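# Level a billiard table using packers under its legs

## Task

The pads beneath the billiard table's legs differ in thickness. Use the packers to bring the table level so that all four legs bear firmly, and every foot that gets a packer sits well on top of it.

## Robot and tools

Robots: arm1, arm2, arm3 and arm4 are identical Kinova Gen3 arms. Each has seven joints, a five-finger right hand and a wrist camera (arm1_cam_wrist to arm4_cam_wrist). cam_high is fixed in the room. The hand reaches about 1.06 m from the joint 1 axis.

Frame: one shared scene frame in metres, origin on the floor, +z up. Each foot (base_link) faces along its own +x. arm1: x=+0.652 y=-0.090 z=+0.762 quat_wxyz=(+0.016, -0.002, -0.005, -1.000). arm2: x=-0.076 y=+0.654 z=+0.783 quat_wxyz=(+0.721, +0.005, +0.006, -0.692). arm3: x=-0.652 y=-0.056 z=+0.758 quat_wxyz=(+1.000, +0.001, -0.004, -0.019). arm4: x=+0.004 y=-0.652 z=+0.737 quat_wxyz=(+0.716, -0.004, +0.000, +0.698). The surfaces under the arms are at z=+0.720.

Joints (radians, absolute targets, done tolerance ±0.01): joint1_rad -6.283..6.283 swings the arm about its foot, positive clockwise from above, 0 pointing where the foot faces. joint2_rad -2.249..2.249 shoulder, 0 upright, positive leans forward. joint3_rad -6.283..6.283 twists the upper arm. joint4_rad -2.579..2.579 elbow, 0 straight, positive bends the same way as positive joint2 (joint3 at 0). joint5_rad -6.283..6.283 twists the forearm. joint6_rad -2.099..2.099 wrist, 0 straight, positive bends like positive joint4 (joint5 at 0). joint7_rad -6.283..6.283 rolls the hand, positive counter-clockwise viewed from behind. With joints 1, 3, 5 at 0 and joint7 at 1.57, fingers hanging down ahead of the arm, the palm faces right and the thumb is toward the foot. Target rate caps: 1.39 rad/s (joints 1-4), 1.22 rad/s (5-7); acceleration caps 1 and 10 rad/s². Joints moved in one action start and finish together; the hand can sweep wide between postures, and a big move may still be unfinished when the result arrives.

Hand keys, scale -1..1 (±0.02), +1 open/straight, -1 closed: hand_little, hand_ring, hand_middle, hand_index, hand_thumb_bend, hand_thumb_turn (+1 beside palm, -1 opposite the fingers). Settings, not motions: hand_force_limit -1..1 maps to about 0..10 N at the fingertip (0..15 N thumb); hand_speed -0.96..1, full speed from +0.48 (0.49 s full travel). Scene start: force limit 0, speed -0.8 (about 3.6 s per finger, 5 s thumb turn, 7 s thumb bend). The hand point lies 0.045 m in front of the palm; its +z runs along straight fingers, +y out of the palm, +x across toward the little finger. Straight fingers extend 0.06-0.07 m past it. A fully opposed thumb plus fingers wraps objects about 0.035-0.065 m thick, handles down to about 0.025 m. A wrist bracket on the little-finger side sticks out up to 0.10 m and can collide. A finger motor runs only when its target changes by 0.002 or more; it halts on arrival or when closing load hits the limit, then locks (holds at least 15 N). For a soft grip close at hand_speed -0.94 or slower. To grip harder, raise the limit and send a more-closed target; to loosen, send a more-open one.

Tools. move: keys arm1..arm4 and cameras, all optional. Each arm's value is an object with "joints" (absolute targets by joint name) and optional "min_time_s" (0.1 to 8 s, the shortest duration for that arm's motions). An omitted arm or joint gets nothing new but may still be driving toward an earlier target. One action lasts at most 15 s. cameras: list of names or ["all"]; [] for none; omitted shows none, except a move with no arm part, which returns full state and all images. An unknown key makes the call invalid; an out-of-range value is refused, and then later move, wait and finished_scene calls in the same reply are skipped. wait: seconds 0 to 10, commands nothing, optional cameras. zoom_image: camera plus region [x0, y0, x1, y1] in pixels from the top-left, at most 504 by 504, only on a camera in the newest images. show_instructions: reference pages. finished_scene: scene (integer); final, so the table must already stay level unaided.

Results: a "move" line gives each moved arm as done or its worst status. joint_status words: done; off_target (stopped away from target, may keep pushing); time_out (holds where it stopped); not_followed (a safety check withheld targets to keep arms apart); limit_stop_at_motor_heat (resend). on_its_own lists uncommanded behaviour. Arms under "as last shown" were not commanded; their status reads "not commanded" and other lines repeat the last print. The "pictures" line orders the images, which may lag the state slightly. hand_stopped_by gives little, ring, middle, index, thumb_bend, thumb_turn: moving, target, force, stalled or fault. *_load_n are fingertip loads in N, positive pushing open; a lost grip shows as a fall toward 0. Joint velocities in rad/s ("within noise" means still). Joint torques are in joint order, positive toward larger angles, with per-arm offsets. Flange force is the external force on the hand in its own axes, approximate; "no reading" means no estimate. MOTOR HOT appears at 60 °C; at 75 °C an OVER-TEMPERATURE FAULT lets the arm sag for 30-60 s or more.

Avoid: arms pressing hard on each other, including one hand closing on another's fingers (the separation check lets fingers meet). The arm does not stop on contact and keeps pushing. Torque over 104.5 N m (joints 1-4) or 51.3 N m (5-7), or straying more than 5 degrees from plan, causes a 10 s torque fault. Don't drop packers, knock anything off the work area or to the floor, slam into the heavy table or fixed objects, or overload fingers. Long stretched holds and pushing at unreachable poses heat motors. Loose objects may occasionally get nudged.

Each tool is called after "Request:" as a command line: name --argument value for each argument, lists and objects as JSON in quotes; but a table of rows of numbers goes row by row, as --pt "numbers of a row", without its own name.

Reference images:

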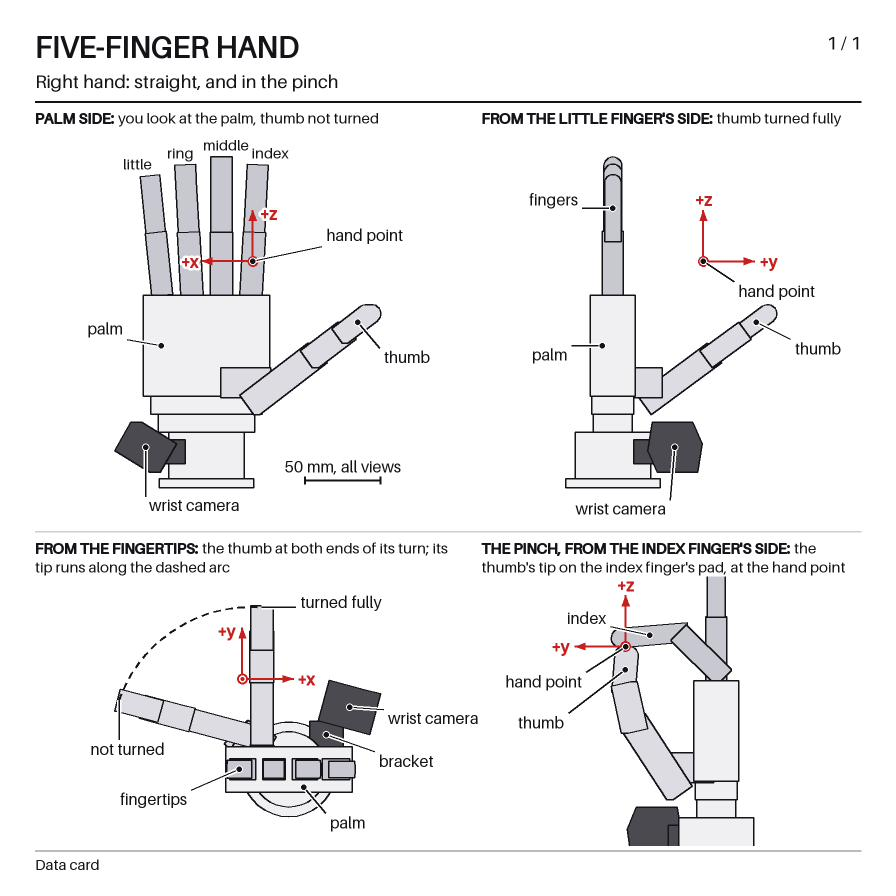

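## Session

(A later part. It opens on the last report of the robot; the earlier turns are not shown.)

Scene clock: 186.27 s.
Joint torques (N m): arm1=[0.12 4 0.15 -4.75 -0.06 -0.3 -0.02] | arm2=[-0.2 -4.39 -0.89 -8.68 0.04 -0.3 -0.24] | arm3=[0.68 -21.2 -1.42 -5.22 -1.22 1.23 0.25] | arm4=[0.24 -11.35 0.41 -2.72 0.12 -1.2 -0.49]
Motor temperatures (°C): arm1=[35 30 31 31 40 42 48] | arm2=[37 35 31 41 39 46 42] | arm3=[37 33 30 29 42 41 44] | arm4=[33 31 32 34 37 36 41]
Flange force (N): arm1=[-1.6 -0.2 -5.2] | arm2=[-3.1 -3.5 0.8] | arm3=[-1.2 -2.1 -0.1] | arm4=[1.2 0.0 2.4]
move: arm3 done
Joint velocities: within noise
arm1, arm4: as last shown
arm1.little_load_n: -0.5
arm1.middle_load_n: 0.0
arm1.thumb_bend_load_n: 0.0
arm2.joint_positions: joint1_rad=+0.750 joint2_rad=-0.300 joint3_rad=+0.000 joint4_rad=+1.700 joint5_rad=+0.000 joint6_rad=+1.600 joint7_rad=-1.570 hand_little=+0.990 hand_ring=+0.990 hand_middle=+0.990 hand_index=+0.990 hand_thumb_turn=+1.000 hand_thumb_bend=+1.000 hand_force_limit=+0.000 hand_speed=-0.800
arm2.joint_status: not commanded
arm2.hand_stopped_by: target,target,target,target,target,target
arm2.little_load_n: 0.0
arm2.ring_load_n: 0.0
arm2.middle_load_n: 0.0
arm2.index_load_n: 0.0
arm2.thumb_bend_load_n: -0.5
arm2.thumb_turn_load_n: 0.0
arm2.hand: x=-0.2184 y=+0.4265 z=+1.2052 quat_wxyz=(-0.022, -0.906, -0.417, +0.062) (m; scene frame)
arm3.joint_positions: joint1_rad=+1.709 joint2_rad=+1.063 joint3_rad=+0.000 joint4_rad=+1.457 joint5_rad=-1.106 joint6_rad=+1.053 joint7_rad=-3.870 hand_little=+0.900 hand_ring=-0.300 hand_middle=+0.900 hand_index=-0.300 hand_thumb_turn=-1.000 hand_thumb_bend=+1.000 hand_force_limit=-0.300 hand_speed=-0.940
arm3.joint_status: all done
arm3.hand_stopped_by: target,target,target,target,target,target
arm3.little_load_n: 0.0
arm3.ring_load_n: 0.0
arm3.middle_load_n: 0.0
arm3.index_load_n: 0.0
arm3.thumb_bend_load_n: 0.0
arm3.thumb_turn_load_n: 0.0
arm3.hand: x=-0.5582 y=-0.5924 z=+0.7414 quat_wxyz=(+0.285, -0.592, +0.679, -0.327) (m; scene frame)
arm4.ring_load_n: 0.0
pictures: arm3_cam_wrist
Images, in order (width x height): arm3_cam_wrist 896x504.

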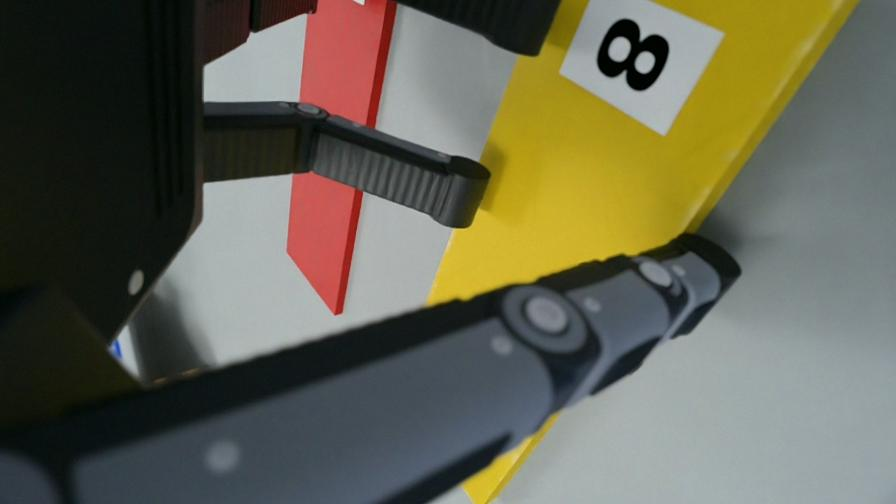

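Request:
move --arm3 '{"joints": {"hand_index": 0.05, "hand_ring": 0.05, "hand_speed": -0.8}}'

Request:
move --arm3 '{"joints": {"hand_index": -0.06, "hand_ring": -0.06, "hand_speed": -0.94}}'

Request:
move --arm3 '{"joints": {"joint2_rad": 1.0687, "joint4_rad": 1.4565, "joint5_rad": -1.108, "joint6_rad": 1.0509, "joint7_rad": -3.8653}, "min_time_s": 1}' --cameras '["arm3_cam_wrist"]'

Scene clock: 191.63 s.
Joint torques (N m): arm1=[0.08 4.1 0.15 -4.64 -0.03 -0.35 0.09] | arm2=[-0.12 -4.46 -0.82 -8.75 0.02 -0.36 -0.18] | arm3=[0.68 -21.23 -1.43 -5.24 -1.16 1.22 0.31] | arm4=[0.26 -11.4 0.39 -2.76 0.16 -1.21 -0.5]
Motor temperatures (°C): arm1=[35 30 31 31 40 42 48] | arm2=[37 35 31 41 39 46 42] | arm3=[37 34 30 29 42 41 44] | arm4=[33 31 32 34 37 36 41]
Flange force (N): arm1=[-1.5 0.2 -5.7] | arm2=[-3.1 -3.1 0.8] | arm3=[-1.1 -2.2 0.0] | arm4=[1.5 -0.2 2.5]
move: arm3 done
Joint velocities: within noise
arm1, arm2, arm4: as last shown
arm1.little_load_n: 0.0
arm1.middle_load_n: 0.5
arm2.thumb_bend_load_n: 0.0
arm3.joint_positions: joint1_rad=+1.709 joint2_rad=+1.063 joint3_rad=+0.000 joint4_rad=+1.457 joint5_rad=-1.106 joint6_rad=+1.053 joint7_rad=-3.870 hand_little=+0.900 hand_ring=+0.050 hand_middle=+0.900 hand_index=+0.050 hand_thumb_turn=-1.000 hand_thumb_bend=+1.000 hand_force_limit=-0.300 hand_speed=-0.800
arm3.joint_status: all done
arm3.hand_stopped_by: target,target,target,target,target,target
arm3.little_load_n: 0.0
arm3.ring_load_n: 0.0
arm3.middle_load_n: 0.0
arm3.index_load_n: 0.0
arm3.thumb_bend_load_n: 0.0
arm3.thumb_turn_load_n: 0.0
arm3.hand: x=-0.5582 y=-0.5923 z=+0.7414 quat_wxyz=(+0.285, -0.592, +0.679, -0.327) (m; scene frame)
arm4.little_load_n: 0.5
arm4.thumb_bend_load_n: -0.5
pictures: none

Scene clock: 192.77 s.
Joint torques (N m): arm1=[0.03 4.01 0.07 -4.71 -0.08 -0.31 -0.02] | arm2=[-0.05 -4.41 -0.85 -8.72 0.09 -0.31 -0.23] | arm3=[0.73 -21.15 -1.55 -5.25 -1.23 1.25 0.22] | arm4=[0.23 -11.41 0.47 -2.7 0.13 -1.2 -0.52]
Motor temperatures (°C): arm1=[35 30 31 31 40 42 48] | arm2=[37 35 31 41 39 46 42] | arm3=[37 34 30 29 42 41 44] | arm4=[33 31 32 34 37 36 41]
Flange force (N): arm1=[-1.6 -0.4 -5.4] | arm2=[-3.1 -3.3 0.9] | arm3=[-1.4 -2.2 -0.1] | arm4=[1.0 0.0 2.6]
move: arm3 done
Joint velocities: within noise
arm1, arm2: as last shown
arm1.middle_load_n: 0.0
arm3.joint_positions: joint1_rad=+1.709 joint2_rad=+1.063 joint3_rad=+0.000 joint4_rad=+1.457 joint5_rad=-1.106 joint6_rad=+1.053 joint7_rad=-3.870 hand_little=+0.900 hand_ring=-0.060 hand_middle=+0.900 hand_index=-0.060 hand_thumb_turn=-1.000 hand_thumb_bend=+1.000 hand_force_limit=-0.300 hand_speed=-0.940
arm3.joint_status: all done
arm3.hand_stopped_by: target,target,target,target,target,target
arm3.little_load_n: 0.0
arm3.ring_load_n: 0.0
arm3.middle_load_n: 0.0
arm3.index_load_n: 0.0
arm3.thumb_bend_load_n: 0.0
arm3.thumb_turn_load_n: 0.5
arm3.hand: x=-0.5582 y=-0.5924 z=+0.7414 quat_wxyz=(+0.285, -0.592, +0.679, -0.327) (m; scene frame)
arm4.joint_positions: joint1_rad=-0.305 joint2_rad=+0.417 joint3_rad=+0.000 joint4_rad=+2.499 joint5_rad=+0.000 joint6_rad=-0.298 joint7_rad=-3.142 hand_little=+0.500 hand_ring=+0.500 hand_middle=+0.500 hand_index=+0.500 hand_thumb_turn=+1.000 hand_thumb_bend=+1.000 hand_force_limit=+0.000 hand_speed=-0.800
arm4.joint_status: not commanded
arm4.hand_stopped_by: target,target,target,target,target,target
arm4.little_load_n: 0.0
arm4.ring_load_n: 0.0
arm4.middle_load_n: 0.5
arm4.index_load_n: 0.0
arm4.thumb_bend_load_n: 0.0
arm4.thumb_turn_load_n: 0.0
arm4.hand: x=-0.0685 y=-0.2002 z=+0.8485 quat_wxyz=(+0.034, +0.135, -0.957, -0.254) (m; scene frame)
pictures: none

Scene clock: 194.07 s.
Joint torques (N m): arm1=[0.22 4.02 0.2 -4.78 0 -0.32 0.07] | arm2=[-0.14 -4.31 -0.81 -8.69 0.08 -0.29 -0.23] | arm3=[0.5 -18.04 -0.97 -4.63 -0.87 0.42 0.42] | arm4=[0.28 -11.4 0.49 -2.72 0.12 -1.24 -0.47]
Motor temperatures (°C): arm1=[35 30 31 31 40 42 48] | arm2=[37 35 31 41 39 46 42] | arm3=[37 34 30 29 42 41 44] | arm4=[33 31 32 34 37 36 41]
Flange force (N): arm1=[-1.5 0.1 -5.1] | arm2=[-2.9 -3.2 0.9] | arm3=[-2.3 -6.9 -4.6] | arm4=[1.2 0.1 2.4]
move: arm3 done
Joint velocities: within noise
arm1, arm2, arm4: as last shown
arm3.joint_positions: joint1_rad=+1.709 joint2_rad=+1.069 joint3_rad=+0.000 joint4_rad=+1.457 joint5_rad=-1.108 joint6_rad=+1.051 joint7_rad=-3.865 hand_little=+0.900 hand_ring=-0.060 hand_middle=+0.900 hand_index=-0.060 hand_thumb_turn=-1.000 hand_thumb_bend=+1.000 hand_force_limit=-0.300 hand_speed=-0.940
arm3.joint_status: all done
arm3.hand_stopped_by: target,target,target,target,target,target
arm3.little_load_n: 0.0
arm3.ring_load_n: 0.0
arm3.middle_load_n: 0.0
arm3.index_load_n: 0.0
arm3.thumb_bend_load_n: 0.0
arm3.thumb_turn_load_n: 0.5
arm3.hand: x=-0.5583 y=-0.5923 z=+0.7385 quat_wxyz=(+0.285, -0.592, +0.679, -0.327) (m; scene frame)
arm4.middle_load_n: 0.0
pictures: arm3_cam_wrist
Images, in order (width x height): arm3_cam_wrist 896x504.

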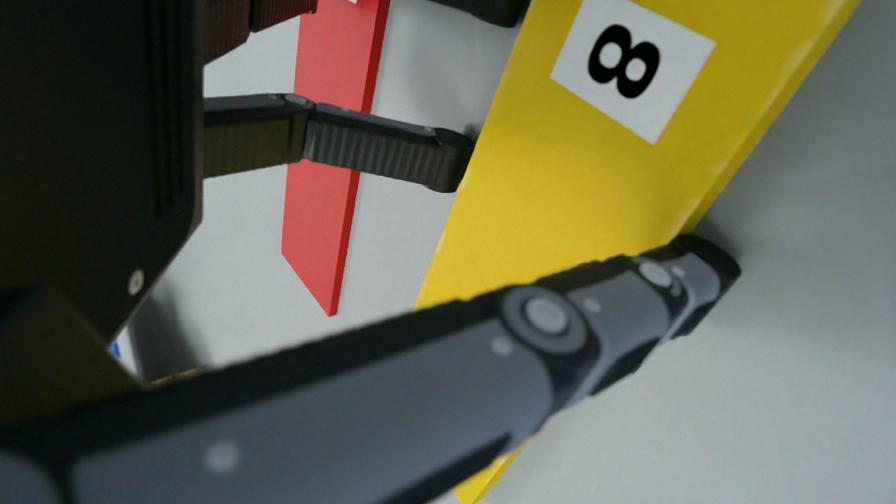

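Request:
move --arm3 '{"joints": {"hand_index": -0.3, "hand_ring": -0.3}}' --cameras '["arm3_cam_wrist"]'

Scene clock: 195.37 s.
Joint torques (N m): arm1=[0.23 4.05 0.1 -4.75 0.03 -0.32 0.02] | arm2=[-0.13 -4.33 -0.86 -8.74 0.06 -0.31 -0.22] | arm3=[1.59 -18.32 0.04 -4.5 -0.53 0.27 0.39] | arm4=[0.23 -11.35 0.45 -2.72 0.12 -1.21 -0.49]
Motor temperatures (°C): arm1=[35 30 31 31 40 42 48] | arm2=[37 35 31 41 39 46 42] | arm3=[37 34 30 29 42 41 44] | arm4=[33 31 32 34 37 36 41]
Flange force (N): arm1=[-1.4 -0.3 -5.2] | arm2=[-2.8 -3.3 1.0] | arm3=[-1.6 -7.6 -2.4] | arm4=[1.0 0.0 2.3]
move: arm3 off_target
Joint velocities: within noise
arm1, arm2, arm4: as last shown
arm1.middle_load_n: 0.5
arm2.thumb_bend_load_n: -0.5
arm3.joint_positions: joint1_rad=+1.709 joint2_rad=+1.069 joint3_rad=+0.000 joint4_rad=+1.457 joint5_rad=-1.108 joint6_rad=+1.051 joint7_rad=-3.865 hand_little=+0.900 hand_ring=-0.143 hand_middle=+0.900 hand_index=-0.132 hand_thumb_turn=-1.000 hand_thumb_bend=+1.000 hand_force_limit=-0.300 hand_speed=-0.940
arm3.joint_status: hand_ring off_target (ended at -0.143, target -0.300); hand_index off_target (ended at -0.132, target -0.300)
arm3.hand_stopped_by: target,force,target,force,target,target
arm3.little_load_n: 0.0
arm3.ring_load_n: 3.5
arm3.middle_load_n: 0.0
arm3.index_load_n: 3.0
arm3.thumb_bend_load_n: 1.0
arm3.thumb_turn_load_n: 0.5
arm3.hand: x=-0.5582 y=-0.5922 z=+0.7385 quat_wxyz=(+0.285, -0.592, +0.679, -0.327) (m; scene frame)
arm4.thumb_bend_load_n: -0.5
pictures: arm3_cam_wrist
Images, in order (width x height): arm3_cam_wrist 896x504.

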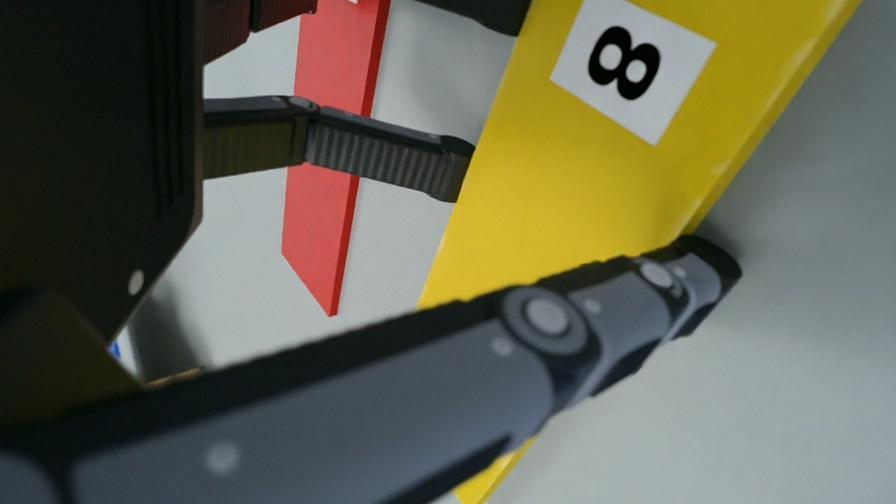

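Request:
move --arm3 '{"joints": {"hand_index": -0.33, "hand_ring": -0.33, "hand_force_limit": 0.3}}'

Request:
move --arm3 '{"joints": {"joint2_rad": 1.0633, "joint4_rad": 1.4573, "joint5_rad": -1.106, "joint6_rad": 1.0533, "joint7_rad": -3.87}, "min_time_s": 1}' --cameras '["arm3_cam_wrist"]'

Scene clock: 196.17 s.
Joint torques (N m): arm1=[0.16 4.03 0.24 -4.77 0.02 -0.38 0.02] | arm2=[-0.08 -4.35 -0.81 -8.7 0.05 -0.32 -0.18] | arm3=[1.62 -18.75 -0.04 -4.34 -0.52 0.43 0.34] | arm4=[0.28 -11.36 0.46 -2.71 0.15 -1.21 -0.49]
Motor temperatures (°C): arm1=[35 30 31 31 40 42 48] | arm2=[37 35 31 41 39 46 42] | arm3=[37 34 30 29 42 41 44] | arm4=[33 31 32 34 37 36 41]
Flange force (N): arm1=[-1.5 0.2 -5.3] | arm2=[-2.9 -3.0 0.8] | arm3=[-0.7 -6.8 -1.6] | arm4=[1.4 0.0 2.4]
move: arm3 off_target
Joint velocities: within noise
arm1.joint_positions: joint1_rad=+0.377 joint2_rad=-0.549 joint3_rad=-0.108 joint4_rad=+1.320 joint5_rad=-0.050 joint6_rad=+2.060 joint7_rad=-1.502 hand_little=+1.000 hand_ring=+1.000 hand_middle=+1.000 hand_index=+1.000 hand_thumb_turn=+1.000 hand_thumb_bend=+1.000 hand_force_limit=+0.000 hand_speed=-0.800
arm1.joint_status: not commanded
arm1.hand_stopped_by: target,target,target,target,target,target
arm1.little_load_n: 0.0
arm1.ring_load_n: 0.0
arm1.middle_load_n: 0.0
arm1.index_load_n: 0.0
arm1.thumb_bend_load_n: 0.0
arm1.thumb_turn_load_n: 0.0
arm1.hand: x=+0.5209 y=-0.1206 z=+1.3320 quat_wxyz=(+0.027, -0.986, +0.072, +0.151) (m; scene frame)
arm2, arm4: as last shown
arm2.middle_load_n: -0.5
arm2.thumb_bend_load_n: 0.0
arm3.joint_positions: joint1_rad=+1.709 joint2_rad=+1.069 joint3_rad=+0.000 joint4_rad=+1.457 joint5_rad=-1.108 joint6_rad=+1.051 joint7_rad=-3.865 hand_little=+0.900 hand_ring=-0.157 hand_middle=+0.900 hand_index=-0.146 hand_thumb_turn=-1.000 hand_thumb_bend=+1.001 hand_force_limit=+0.300 hand_speed=-0.940
arm3.joint_status: hand_ring off_target (ended at -0.157, target -0.330); hand_index off_target (ended at -0.146, target -0.330); the others done
arm3.hand_stopped_by: target,force,target,force,target,target
arm3.little_load_n: 0.0
arm3.ring_load_n: 7.0
arm3.middle_load_n: 0.0
arm3.index_load_n: 7.0
arm3.thumb_bend_load_n: 3.0
arm3.thumb_turn_load_n: 1.5
arm3.hand: x=-0.5582 y=-0.5922 z=+0.7385 quat_wxyz=(+0.285, -0.592, +0.679, -0.327) (m; scene frame)
arm4.index_load_n: 0.5
arm4.thumb_bend_load_n: 0.0
pictures: none

Scene clock: 197.47 s.
Joint torques (N m): arm1=[0.09 4.14 0.1 -4.72 -0.05 -0.32 0] | arm2=[-0.12 -4.36 -0.88 -8.76 0.02 -0.32 -0.21] | arm3=[0.75 -21.54 -1.55 -5.29 -1.24 1.36 0.27] | arm4=[0.28 -11.41 0.45 -2.71 0.11 -1.22 -0.47]
Motor temperatures (°C): arm1=[35 30 31 31 40 42 48] | arm2=[37 35 31 41 39 46 42] | arm3=[37 34 30 29 42 41 44] | arm4=[33 31 32 34 37 36 41]
Flange force (N): arm1=[-1.3 -0.2 -5.2] | arm2=[-2.8 -3.3 1.0] | arm3=[-1.1 -1.7 0.5] | arm4=[1.2 0.0 2.5]
move: arm3 done
Joint velocities: within noise
arm1, arm2, arm4: as last shown
arm2.middle_load_n: 0.0
arm2.thumb_bend_load_n: -0.5
arm3.joint_positions: joint1_rad=+1.709 joint2_rad=+1.063 joint3_rad=+0.000 joint4_rad=+1.457 joint5_rad=-1.106 joint6_rad=+1.053 joint7_rad=-3.870 hand_little=+0.900 hand_ring=-0.157 hand_middle=+0.900 hand_index=-0.146 hand_thumb_turn=-1.000 hand_thumb_bend=+1.001 hand_force_limit=+0.300 hand_speed=-0.940
arm3.joint_status: all done
arm3.hand_stopped_by: target,force,target,force,target,target
arm3.little_load_n: -0.5
arm3.ring_load_n: 6.0
arm3.middle_load_n: 0.0
arm3.index_load_n: 7.0
arm3.thumb_bend_load_n: 3.0
arm3.thumb_turn_load_n: 2.5
arm3.hand: x=-0.5582 y=-0.5923 z=+0.7414 quat_wxyz=(+0.285, -0.592, +0.679, -0.327) (m; scene frame)
arm4.index_load_n: 0.0
pictures: arm3_cam_wrist
Images, in order (width x height): arm3_cam_wrist 896x504.

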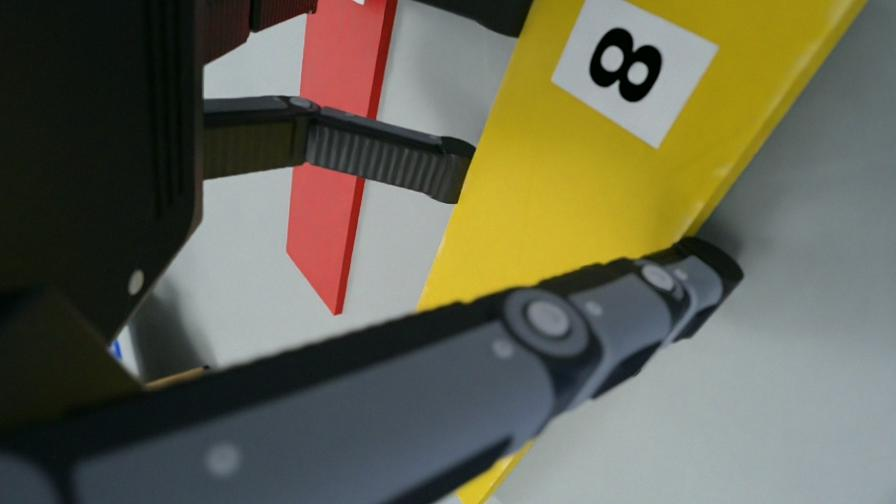

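Request:
move --arm3 '{"joints": {"joint1_rad": 1.7087, "joint2_rad": 0.9693, "joint4_rad": 1.4747, "joint5_rad": -1.072, "joint6_rad": 1.0879, "joint7_rad": -3.9487}, "min_time_s": 2.5}' --cameras '["arm3_cam_wrist", "cam_high"]'

Request:
zoom_image --camera "cam_high" --region '[430, 20, 570, 120]'

Scene clock: 203.53 s.
Joint torques (N m): arm1=[0.17 4.03 0.13 -4.68 0.05 -0.37 0.02] | arm2=[-0.12 -4.31 -0.9 -8.7 0.07 -0.34 -0.25] | arm3=[0.77 -20.98 -1.47 -5.76 -1.39 1.2 0.21] | arm4=[0.28 -11.36 0.44 -2.68 0.18 -1.22 -0.49]
Motor temperatures (°C): arm1=[35 30 31 31 40 42 48] | arm2=[37 35 31 41 39 46 42] | arm3=[37 34 30 29 42 41 44] | arm4=[33 31 32 34 37 36 41]
Flange force (N): arm1=[-1.5 -0.1 -5.7] | arm2=[-2.8 -3.5 0.7] | arm3=[-1.3 -1.7 0.4] | arm4=[1.6 0.2 2.3]
move: arm3 done
Joint velocities: within noise
arm1, arm2, arm4: as last shown
arm2.thumb_bend_load_n: 0.0
arm3.joint_positions: joint1_rad=+1.709 joint2_rad=+0.969 joint3_rad=+0.000 joint4_rad=+1.475 joint5_rad=-1.072 joint6_rad=+1.088 joint7_rad=-3.949 hand_little=+0.900 hand_ring=-0.157 hand_middle=+0.900 hand_index=-0.146 hand_thumb_turn=-1.000 hand_thumb_bend=+1.001 hand_force_limit=+0.300 hand_speed=-0.940
arm3.joint_status: all done
arm3.hand_stopped_by: target,force,target,force,target,target
arm3.little_load_n: 0.0
arm3.ring_load_n: 6.0
arm3.middle_load_n: 0.0
arm3.index_load_n: 7.5
arm3.thumb_bend_load_n: 3.5
arm3.thumb_turn_load_n: 2.5
arm3.hand: x=-0.5576 y=-0.5914 z=+0.7901 quat_wxyz=(+0.285, -0.591, +0.680, -0.328) (m; scene frame)
pictures: arm3_cam_wrist, cam_high
Images, in order (width x height): arm3_cam_wrist 896x504, cam_high 896x504.

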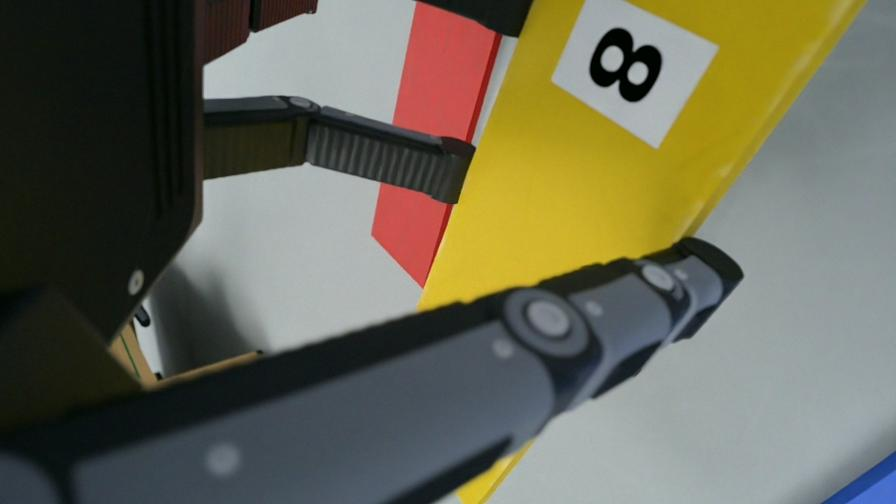

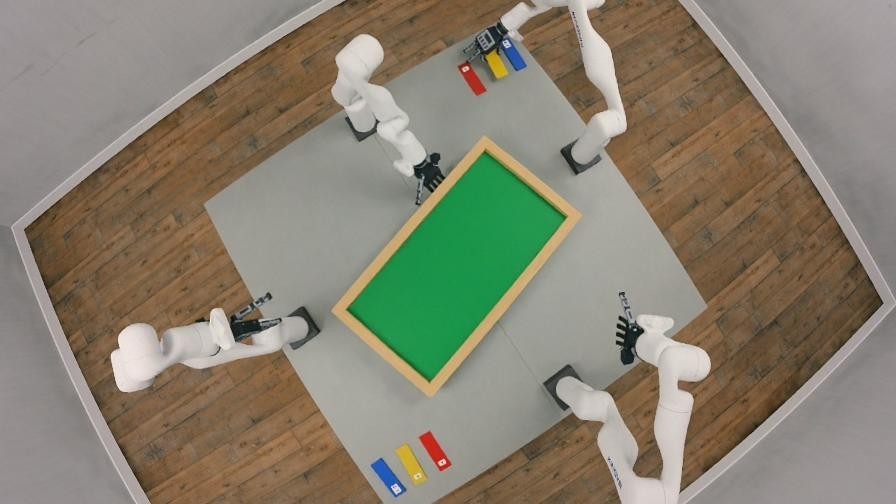

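Scaled by 3.600.

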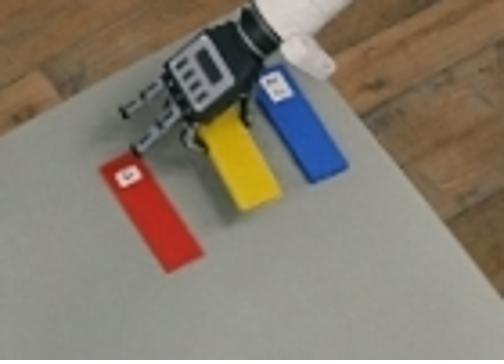

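Request:
move --arm3 '{"joints": {"joint1_rad": 1.0287, "joint2_rad": 0.9464, "joint4_rad": 1.5541, "joint5_rad": -1.2538, "joint6_rad": 0.9302, "joint7_rad": -3.9614}, "min_time_s": 4}' --cameras '["arm3_cam_wrist", "cam_high"]'

Request:
zoom_image --camera "cam_high" --region '[380, 80, 520, 200]'

Scene clock: 213.50 s.
Joint torques (N m): arm1=[0.2 4.12 0.12 -4.7 0 -0.26 0.09] | arm2=[-0.09 -4.38 -0.85 -8.73 0.06 -0.33 -0.2] | arm3=[0.73 -20.87 -1.38 -5.99 -1.27 1.2 0.21] | arm4=[0.26 -11.35 0.48 -2.69 0.13 -1.24 -0.5]
Motor temperatures (°C): arm1=[35 30 31 31 40 42 48] | arm2=[37 35 31 41 39 46 42] | arm3=[37 34 30 29 42 41 44] | arm4=[33 31 32 34 37 36 41]
Flange force (N): arm1=[-1.4 -0.1 -5.2] | arm2=[-2.9 -3.2 0.9] | arm3=[-1.5 -1.5 0.0] | arm4=[1.1 0.2 2.2]
move: arm3 done
Joint velocities: within noise
arm1, arm4: as last shown
arm1.thumb_bend_load_n: -0.5
arm2.joint_positions: joint1_rad=+0.750 joint2_rad=-0.300 joint3_rad=+0.000 joint4_rad=+1.700 joint5_rad=+0.000 joint6_rad=+1.600 joint7_rad=-1.570 hand_little=+0.990 hand_ring=+0.990 hand_middle=+0.990 hand_index=+0.990 hand_thumb_turn=+1.000 hand_thumb_bend=+1.000 hand_force_limit=+0.000 hand_speed=-0.800
arm2.joint_status: not commanded
arm2.hand_stopped_by: target,target,target,target,target,target
arm2.little_load_n: 0.0
arm2.ring_load_n: 0.0
arm2.middle_load_n: 0.0
arm2.index_load_n: 0.0
arm2.thumb_bend_load_n: 0.0
arm2.thumb_turn_load_n: 0.0
arm2.hand: x=-0.2184 y=+0.4265 z=+1.2052 quat_wxyz=(-0.022, -0.906, -0.417, +0.062) (m; scene frame)
arm3.joint_positions: joint1_rad=+1.029 joint2_rad=+0.946 joint3_rad=+0.000 joint4_rad=+1.554 joint5_rad=-1.254 joint6_rad=+0.930 joint7_rad=-3.961 hand_little=+0.900 hand_ring=-0.157 hand_middle=+0.900 hand_index=-0.146 hand_thumb_turn=-1.000 hand_thumb_bend=+1.001 hand_force_limit=+0.300 hand_speed=-0.940
arm3.joint_status: all done
arm3.hand_stopped_by: target,force,target,force,target,target
arm3.little_load_n: 0.0
arm3.ring_load_n: 6.0
arm3.middle_load_n: 0.0
arm3.index_load_n: 7.5
arm3.thumb_bend_load_n: 3.0
arm3.thumb_turn_load_n: 2.5
arm3.hand: x=-0.2242 y=-0.4386 z=+0.7900 quat_wxyz=(+0.350, -0.725, +0.535, -0.258) (m; scene frame)
pictures: arm3_cam_wrist, cam_high
Images, in order (width x height): arm3_cam_wrist 896x504, cam_high 896x504.

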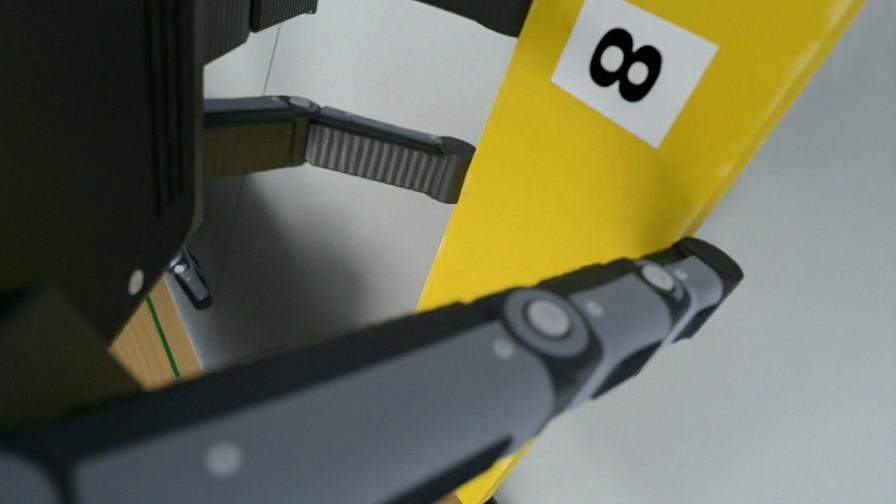

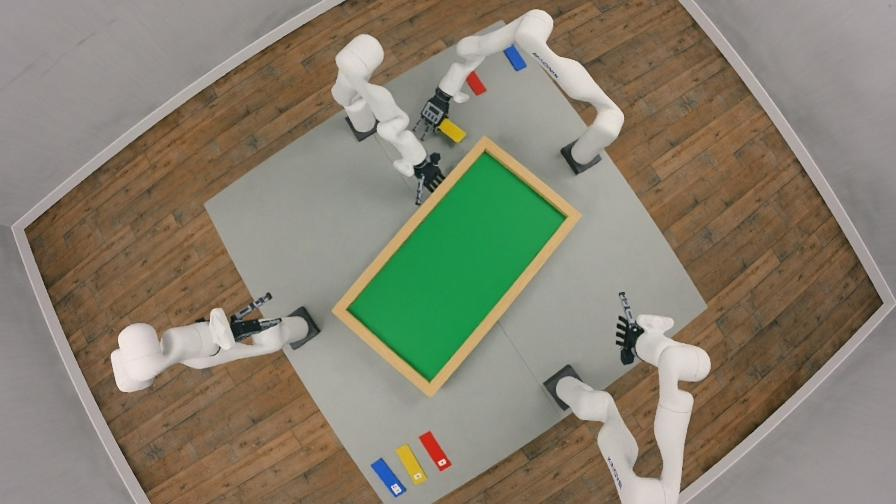

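Scaled by 3.600.

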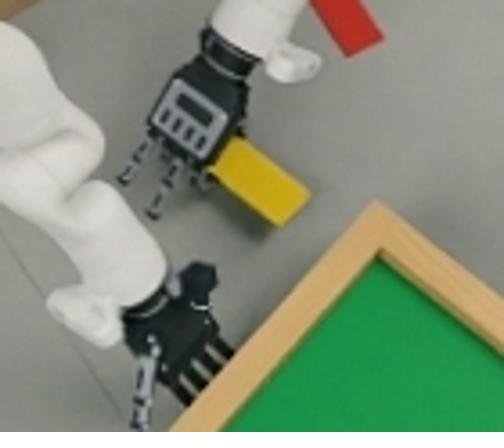

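Request:
zoom_image --camera "cam_high" --region '[430, 100, 500, 150]'

Scaled by 7.200.

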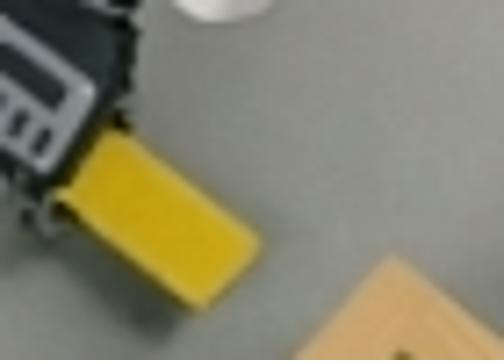

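Request:
move --arm3 '{"joints": {"joint1_rad": 0.998, "joint2_rad": 0.8589, "joint4_rad": 1.8154, "joint5_rad": -1.411, "joint6_rad": 0.8733, "joint7_rad": -3.7509}, "min_time_s": 3}' --arm4 '{"joints": {"joint2_rad": 0.342, "joint4_rad": 2.476, "joint6_rad": -0.2}, "min_time_s": 3}'

Request:
move --arm4 '{"joints": {"joint2_rad": 0.2714, "joint4_rad": 2.4503, "joint6_rad": -0.1037}, "min_time_s": 3}' --cameras '["arm3_cam_wrist", "cam_high", "arm4_cam_wrist"]'

Request:
zoom_image --camera "cam_high" --region '[410, 90, 550, 190]'

Scene clock: 219.87 s.
Joint torques (N m): arm1=[0.08 4.04 0.29 -4.81 0.01 -0.36 0.05] | arm2=[-0.1 -4.33 -0.83 -8.65 0.05 -0.37 -0.21] | arm3=[0.76 -18.56 -1.25 -4.81 -1.04 1.46 0.19] | arm4=[-2.09 -21.65 -2.19 -8.88 0.66 -5.02 -0.36]
Motor temperatures (°C): arm1=[35 30 31 31 40 42 48] | arm2=[37 35 31 41 39 46 42] | arm3=[37 34 30 29 42 41 44] | arm4=[33 31 32 34 37 36 41]
Flange force (N): arm1=[-1.5 0.5 -5.1] | arm2=[-3.0 -3.2 0.5] | arm3=[-1.2 -1.8 -0.4] | arm4=[-4.0 -10.1 28.1]
move: arm3 done; arm4 done
Joint velocities: within noise
arm1, arm2: as last shown
arm1.thumb_bend_load_n: 0.0
arm2.little_load_n: -0.5
arm3.joint_positions: joint1_rad=+0.998 joint2_rad=+0.859 joint3_rad=+0.000 joint4_rad=+1.815 joint5_rad=-1.411 joint6_rad=+0.873 joint7_rad=-3.751 hand_little=+0.900 hand_ring=-0.157 hand_middle=+0.900 hand_index=-0.146 hand_thumb_turn=-1.000 hand_thumb_bend=+1.001 hand_force_limit=+0.300 hand_speed=-0.940
arm3.joint_status: all done
arm3.hand_stopped_by: target,force,target,force,target,target
arm3.little_load_n: 0.0
arm3.ring_load_n: 6.0
arm3.middle_load_n: 0.0
arm3.index_load_n: 7.5
arm3.thumb_bend_load_n: 3.0
arm3.thumb_turn_load_n: 2.5
arm3.hand: x=-0.2449 y=-0.3715 z=+0.7902 quat_wxyz=(+0.350, -0.725, +0.535, -0.258) (m; scene frame)
arm4.joint_positions: joint1_rad=-0.305 joint2_rad=+0.342 joint3_rad=+0.000 joint4_rad=+2.476 joint5_rad=+0.000 joint6_rad=-0.200 joint7_rad=-3.142 hand_little=+0.500 hand_ring=+0.501 hand_middle=+0.500 hand_index=+0.501 hand_thumb_turn=+1.000 hand_thumb_bend=+1.000 hand_force_limit=+0.000 hand_speed=-0.800
arm4.joint_status: all done
arm4.hand_stopped_by: target,target,target,target,target,target
arm4.little_load_n: 3.5
arm4.ring_load_n: 7.0
arm4.middle_load_n: 6.0
arm4.index_load_n: 7.0
arm4.thumb_bend_load_n: 0.0
arm4.thumb_turn_load_n: 0.0
arm4.hand: x=-0.0686 y=-0.1998 z=+0.8685 quat_wxyz=(+0.034, +0.135, -0.957, -0.254) (m; scene frame)
pictures: none

Scene clock: 223.17 s.
Joint torques (N m): arm1=[0.16 4.14 0.24 -4.67 -0.04 -0.31 0.04] | arm2=[-0.05 -4.32 -0.87 -8.74 0.05 -0.37 -0.22] | arm3=[0.52 -18.13 -1.4 -4.27 -0.8 1.53 0.19] | arm4=[-1.7 -21.25 -1.89 -9.98 0.47 -4.86 -0.37]
Motor temperatures (°C): arm1=[35 30 31 31 40 42 48] | arm2=[37 35 31 41 39 46 42] | arm3=[37 34 30 29 42 41 44] | arm4=[33 31 32 34 37 36 41]
Flange force (N): arm1=[-1.4 0.2 -5.4] | arm2=[-2.8 -3.3 0.8] | arm3=[-0.2 -2.3 -0.6] | arm4=[-2.5 -9.1 28.9]
move: arm4 done
Joint velocities: within noise
arm1, arm2, arm3: as last shown
arm1.middle_load_n: 0.5
arm2.little_load_n: 0.0
arm3.ring_load_n: 6.5
arm3.index_load_n: 7.0
arm3.thumb_turn_load_n: 1.5
arm3.hand: x=-0.2449 y=-0.3716 z=+0.7902 quat_wxyz=(+0.350, -0.725, +0.535, -0.258) (m; scene frame)
arm4.joint_positions: joint1_rad=-0.305 joint2_rad=+0.271 joint3_rad=+0.000 joint4_rad=+2.450 joint5_rad=+0.000 joint6_rad=-0.104 joint7_rad=-3.142 hand_little=+0.500 hand_ring=+0.501 hand_middle=+0.500 hand_index=+0.501 hand_thumb_turn=+1.000 hand_thumb_bend=+1.000 hand_force_limit=+0.000 hand_speed=-0.800
arm4.joint_status: all done
arm4.hand_stopped_by: target,target,target,target,target,target
arm4.little_load_n: 4.0
arm4.ring_load_n: 7.5
arm4.middle_load_n: 6.5
arm4.index_load_n: 7.0
arm4.thumb_bend_load_n: 0.0
arm4.thumb_turn_load_n: 0.0
arm4.hand: x=-0.0688 y=-0.1998 z=+0.8885 quat_wxyz=(+0.034, +0.135, -0.957, -0.254) (m; scene frame)
pictures: arm3_cam_wrist, arm4_cam_wrist, cam_high
Images, in order (width x height): arm3_cam_wrist 896x504, arm4_cam_wrist 896x504, cam_high 896x504.

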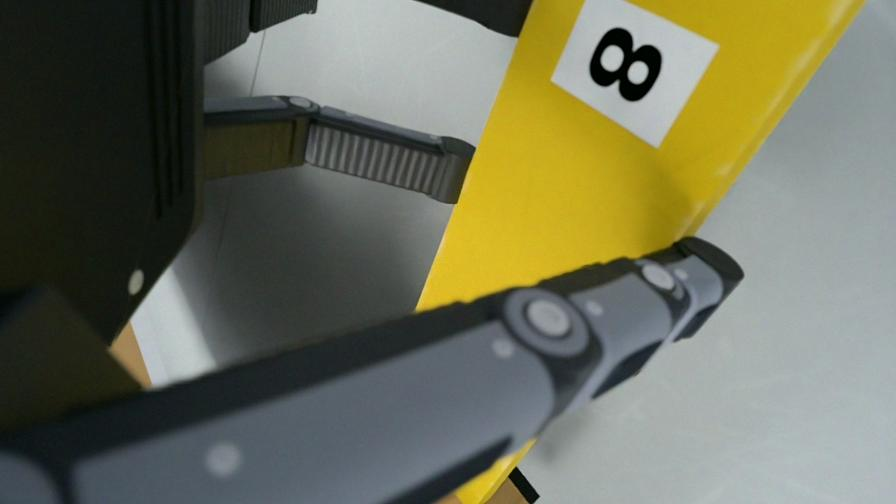

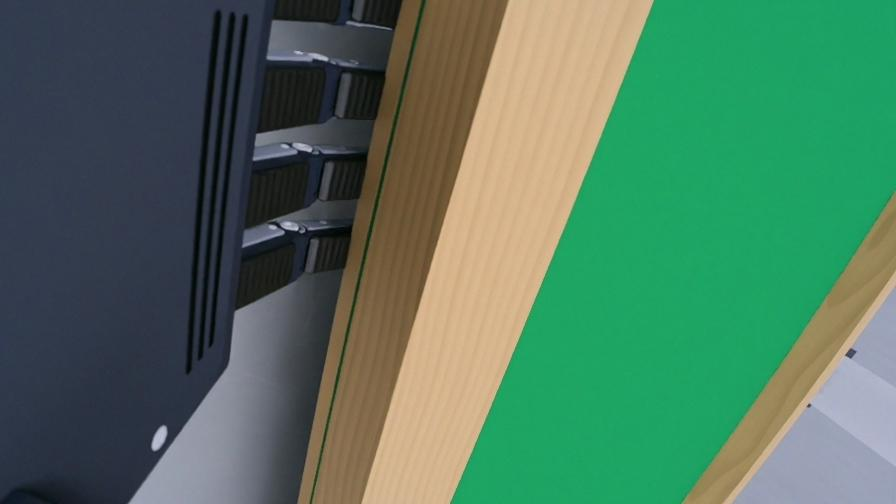

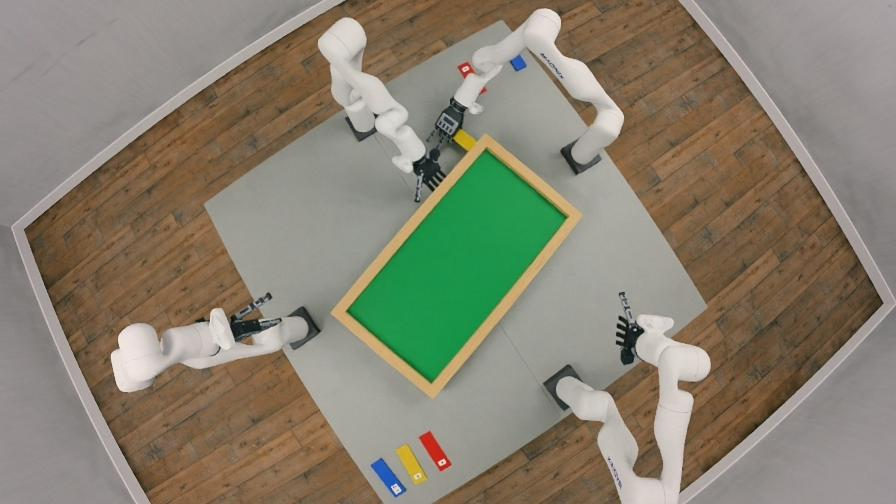

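Scaled by 3.600.

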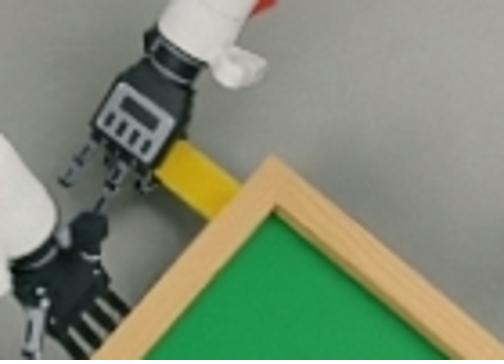

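Request:
move --arm3 '{"joints": {"joint1_rad": 1.0203, "joint2_rad": 0.9644, "joint4_rad": 1.8103, "joint5_rad": -1.4754, "joint6_rad": 0.8695, "joint7_rad": -3.6193}, "min_time_s": 3}' --cameras '["arm3_cam_wrist", "cam_high"]'

Request:
zoom_image --camera "arm3_cam_wrist" --region '[400, 400, 600, 504]'

Scene clock: 228.60 s.
Joint torques (N m): arm1=[0.2 4.02 0.06 -4.71 -0.02 -0.33 0.04] | arm2=[-0.1 -4.35 -0.91 -8.74 0.01 -0.32 -0.24] | arm3=[0.9 -18.67 -1.35 -4.07 -0.8 1.47 0.25] | arm4=[-1.89 -21.29 -2 -10.43 0.48 -4.95 -0.33]
Motor temperatures (°C): arm1=[35 30 31 31 40 42 48] | arm2=[37 35 31 41 39 46 42] | arm3=[37 34 30 29 42 41 44] | arm4=[33 31 32 34 37 36 41]
Flange force (N): arm1=[-1.5 -0.4 -5.5] | arm2=[-2.9 -3.5 0.9] | arm3=[-1.4 -2.7 -0.9] | arm4=[-3.3 -10.2 28.7]
move: arm3 done
Joint velocities: within noise
arm1, arm2, arm4: as last shown
arm1.middle_load_n: 0.0
arm3.joint_positions: joint1_rad=+1.020 joint2_rad=+0.964 joint3_rad=+0.000 joint4_rad=+1.810 joint5_rad=-1.475 joint6_rad=+0.869 joint7_rad=-3.619 hand_little=+0.900 hand_ring=-0.158 hand_middle=+0.900 hand_index=-0.147 hand_thumb_turn=-1.000 hand_thumb_bend=+1.000 hand_force_limit=+0.300 hand_speed=-0.940
arm3.joint_status: all done
arm3.hand_stopped_by: target,force,target,force,target,target
arm3.little_load_n: 0.0
arm3.ring_load_n: 0.5
arm3.middle_load_n: 0.0
arm3.index_load_n: 0.0
arm3.thumb_bend_load_n: 0.0
arm3.thumb_turn_load_n: 0.0
arm3.hand: x=-0.2545 y=-0.3746 z=+0.7423 quat_wxyz=(+0.350, -0.725, +0.535, -0.258) (m; scene frame)
pictures: arm3_cam_wrist, cam_high
Images, in order (width x height): arm3_cam_wrist 896x504, cam_high 896x504.

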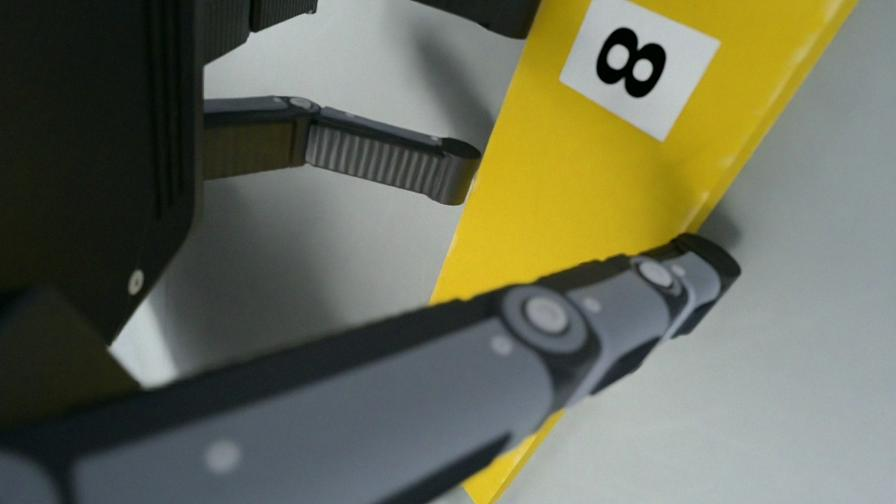

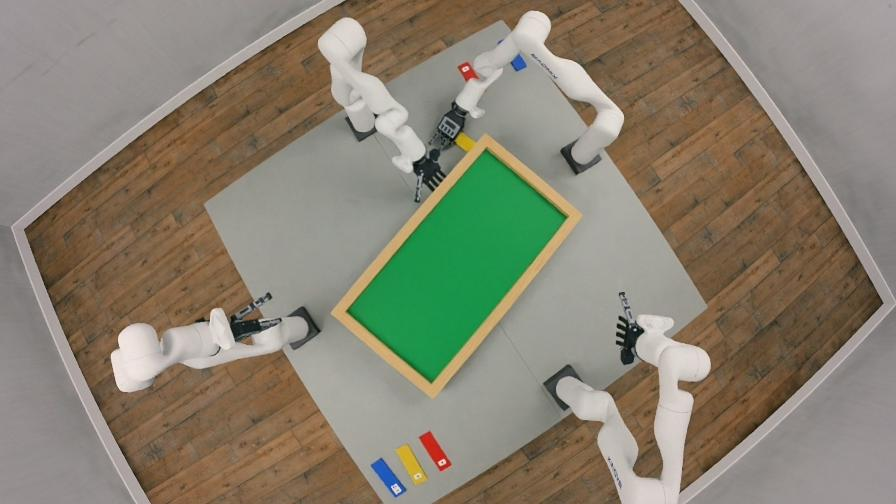

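Scaled by 2.520.

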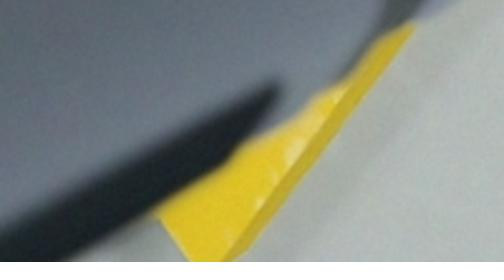

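Request:
move --arm3 '{"joints": {"hand_index": -0.35, "hand_ring": -0.35}}' --cameras '["arm3_cam_wrist"]'

Scene clock: 230.50 s.
Joint torques (N m): arm1=[0.14 4.12 0.21 -4.67 -0.04 -0.33 0] | arm2=[-0.1 -4.36 -0.8 -8.72 0.05 -0.32 -0.22] | arm3=[0.82 -18.81 -1.27 -3.89 -0.8 1.48 0.26] | arm4=[-1.83 -21.3 -2 -10.32 0.48 -4.95 -0.34]
Motor temperatures (°C): arm1=[35 30 31 31 40 42 48] | arm2=[37 35 31 41 39 46 42] | arm3=[37 34 30 29 42 41 44] | arm4=[33 31 32 34 37 36 41]
Flange force (N): arm1=[-1.5 0.0 -5.5] | arm2=[-2.9 -3.1 0.9] | arm3=[-0.6 -2.4 -0.6] | arm4=[-2.8 -9.9 28.8]
move: arm3 done
Joint velocities: within noise
arm1, arm2, arm4: as last shown
arm3.joint_positions: joint1_rad=+1.020 joint2_rad=+0.964 joint3_rad=+0.000 joint4_rad=+1.810 joint5_rad=-1.475 joint6_rad=+0.870 joint7_rad=-3.619 hand_little=+0.900 hand_ring=-0.350 hand_middle=+0.900 hand_index=-0.350 hand_thumb_turn=-1.000 hand_thumb_bend=+1.000 hand_force_limit=+0.300 hand_speed=-0.940
arm3.joint_status: all done
arm3.hand_stopped_by: target,target,target,target,target,target
arm3.little_load_n: 0.0
arm3.ring_load_n: 0.0
arm3.middle_load_n: 0.0
arm3.index_load_n: 0.0
arm3.thumb_bend_load_n: 0.0
arm3.thumb_turn_load_n: 0.0
arm3.hand: x=-0.2545 y=-0.3746 z=+0.7423 quat_wxyz=(+0.350, -0.725, +0.535, -0.258) (m; scene frame)
pictures: arm3_cam_wrist
Images, in order (width x height): arm3_cam_wrist 896x504.

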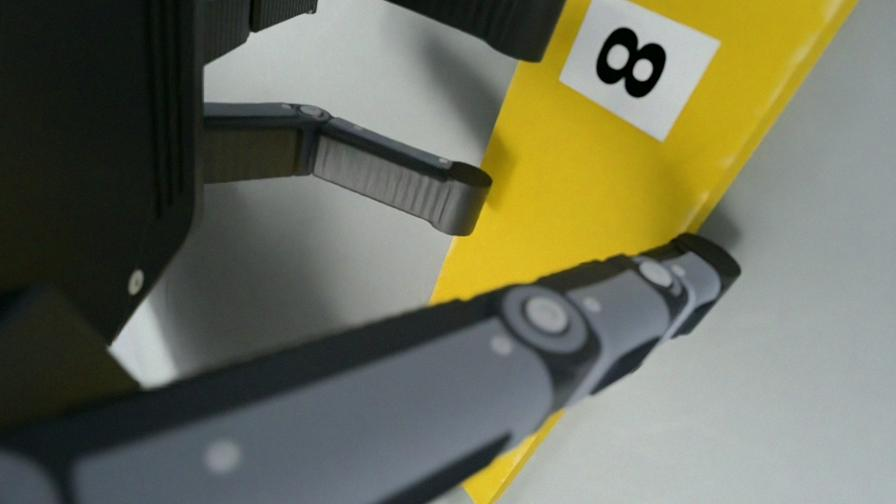

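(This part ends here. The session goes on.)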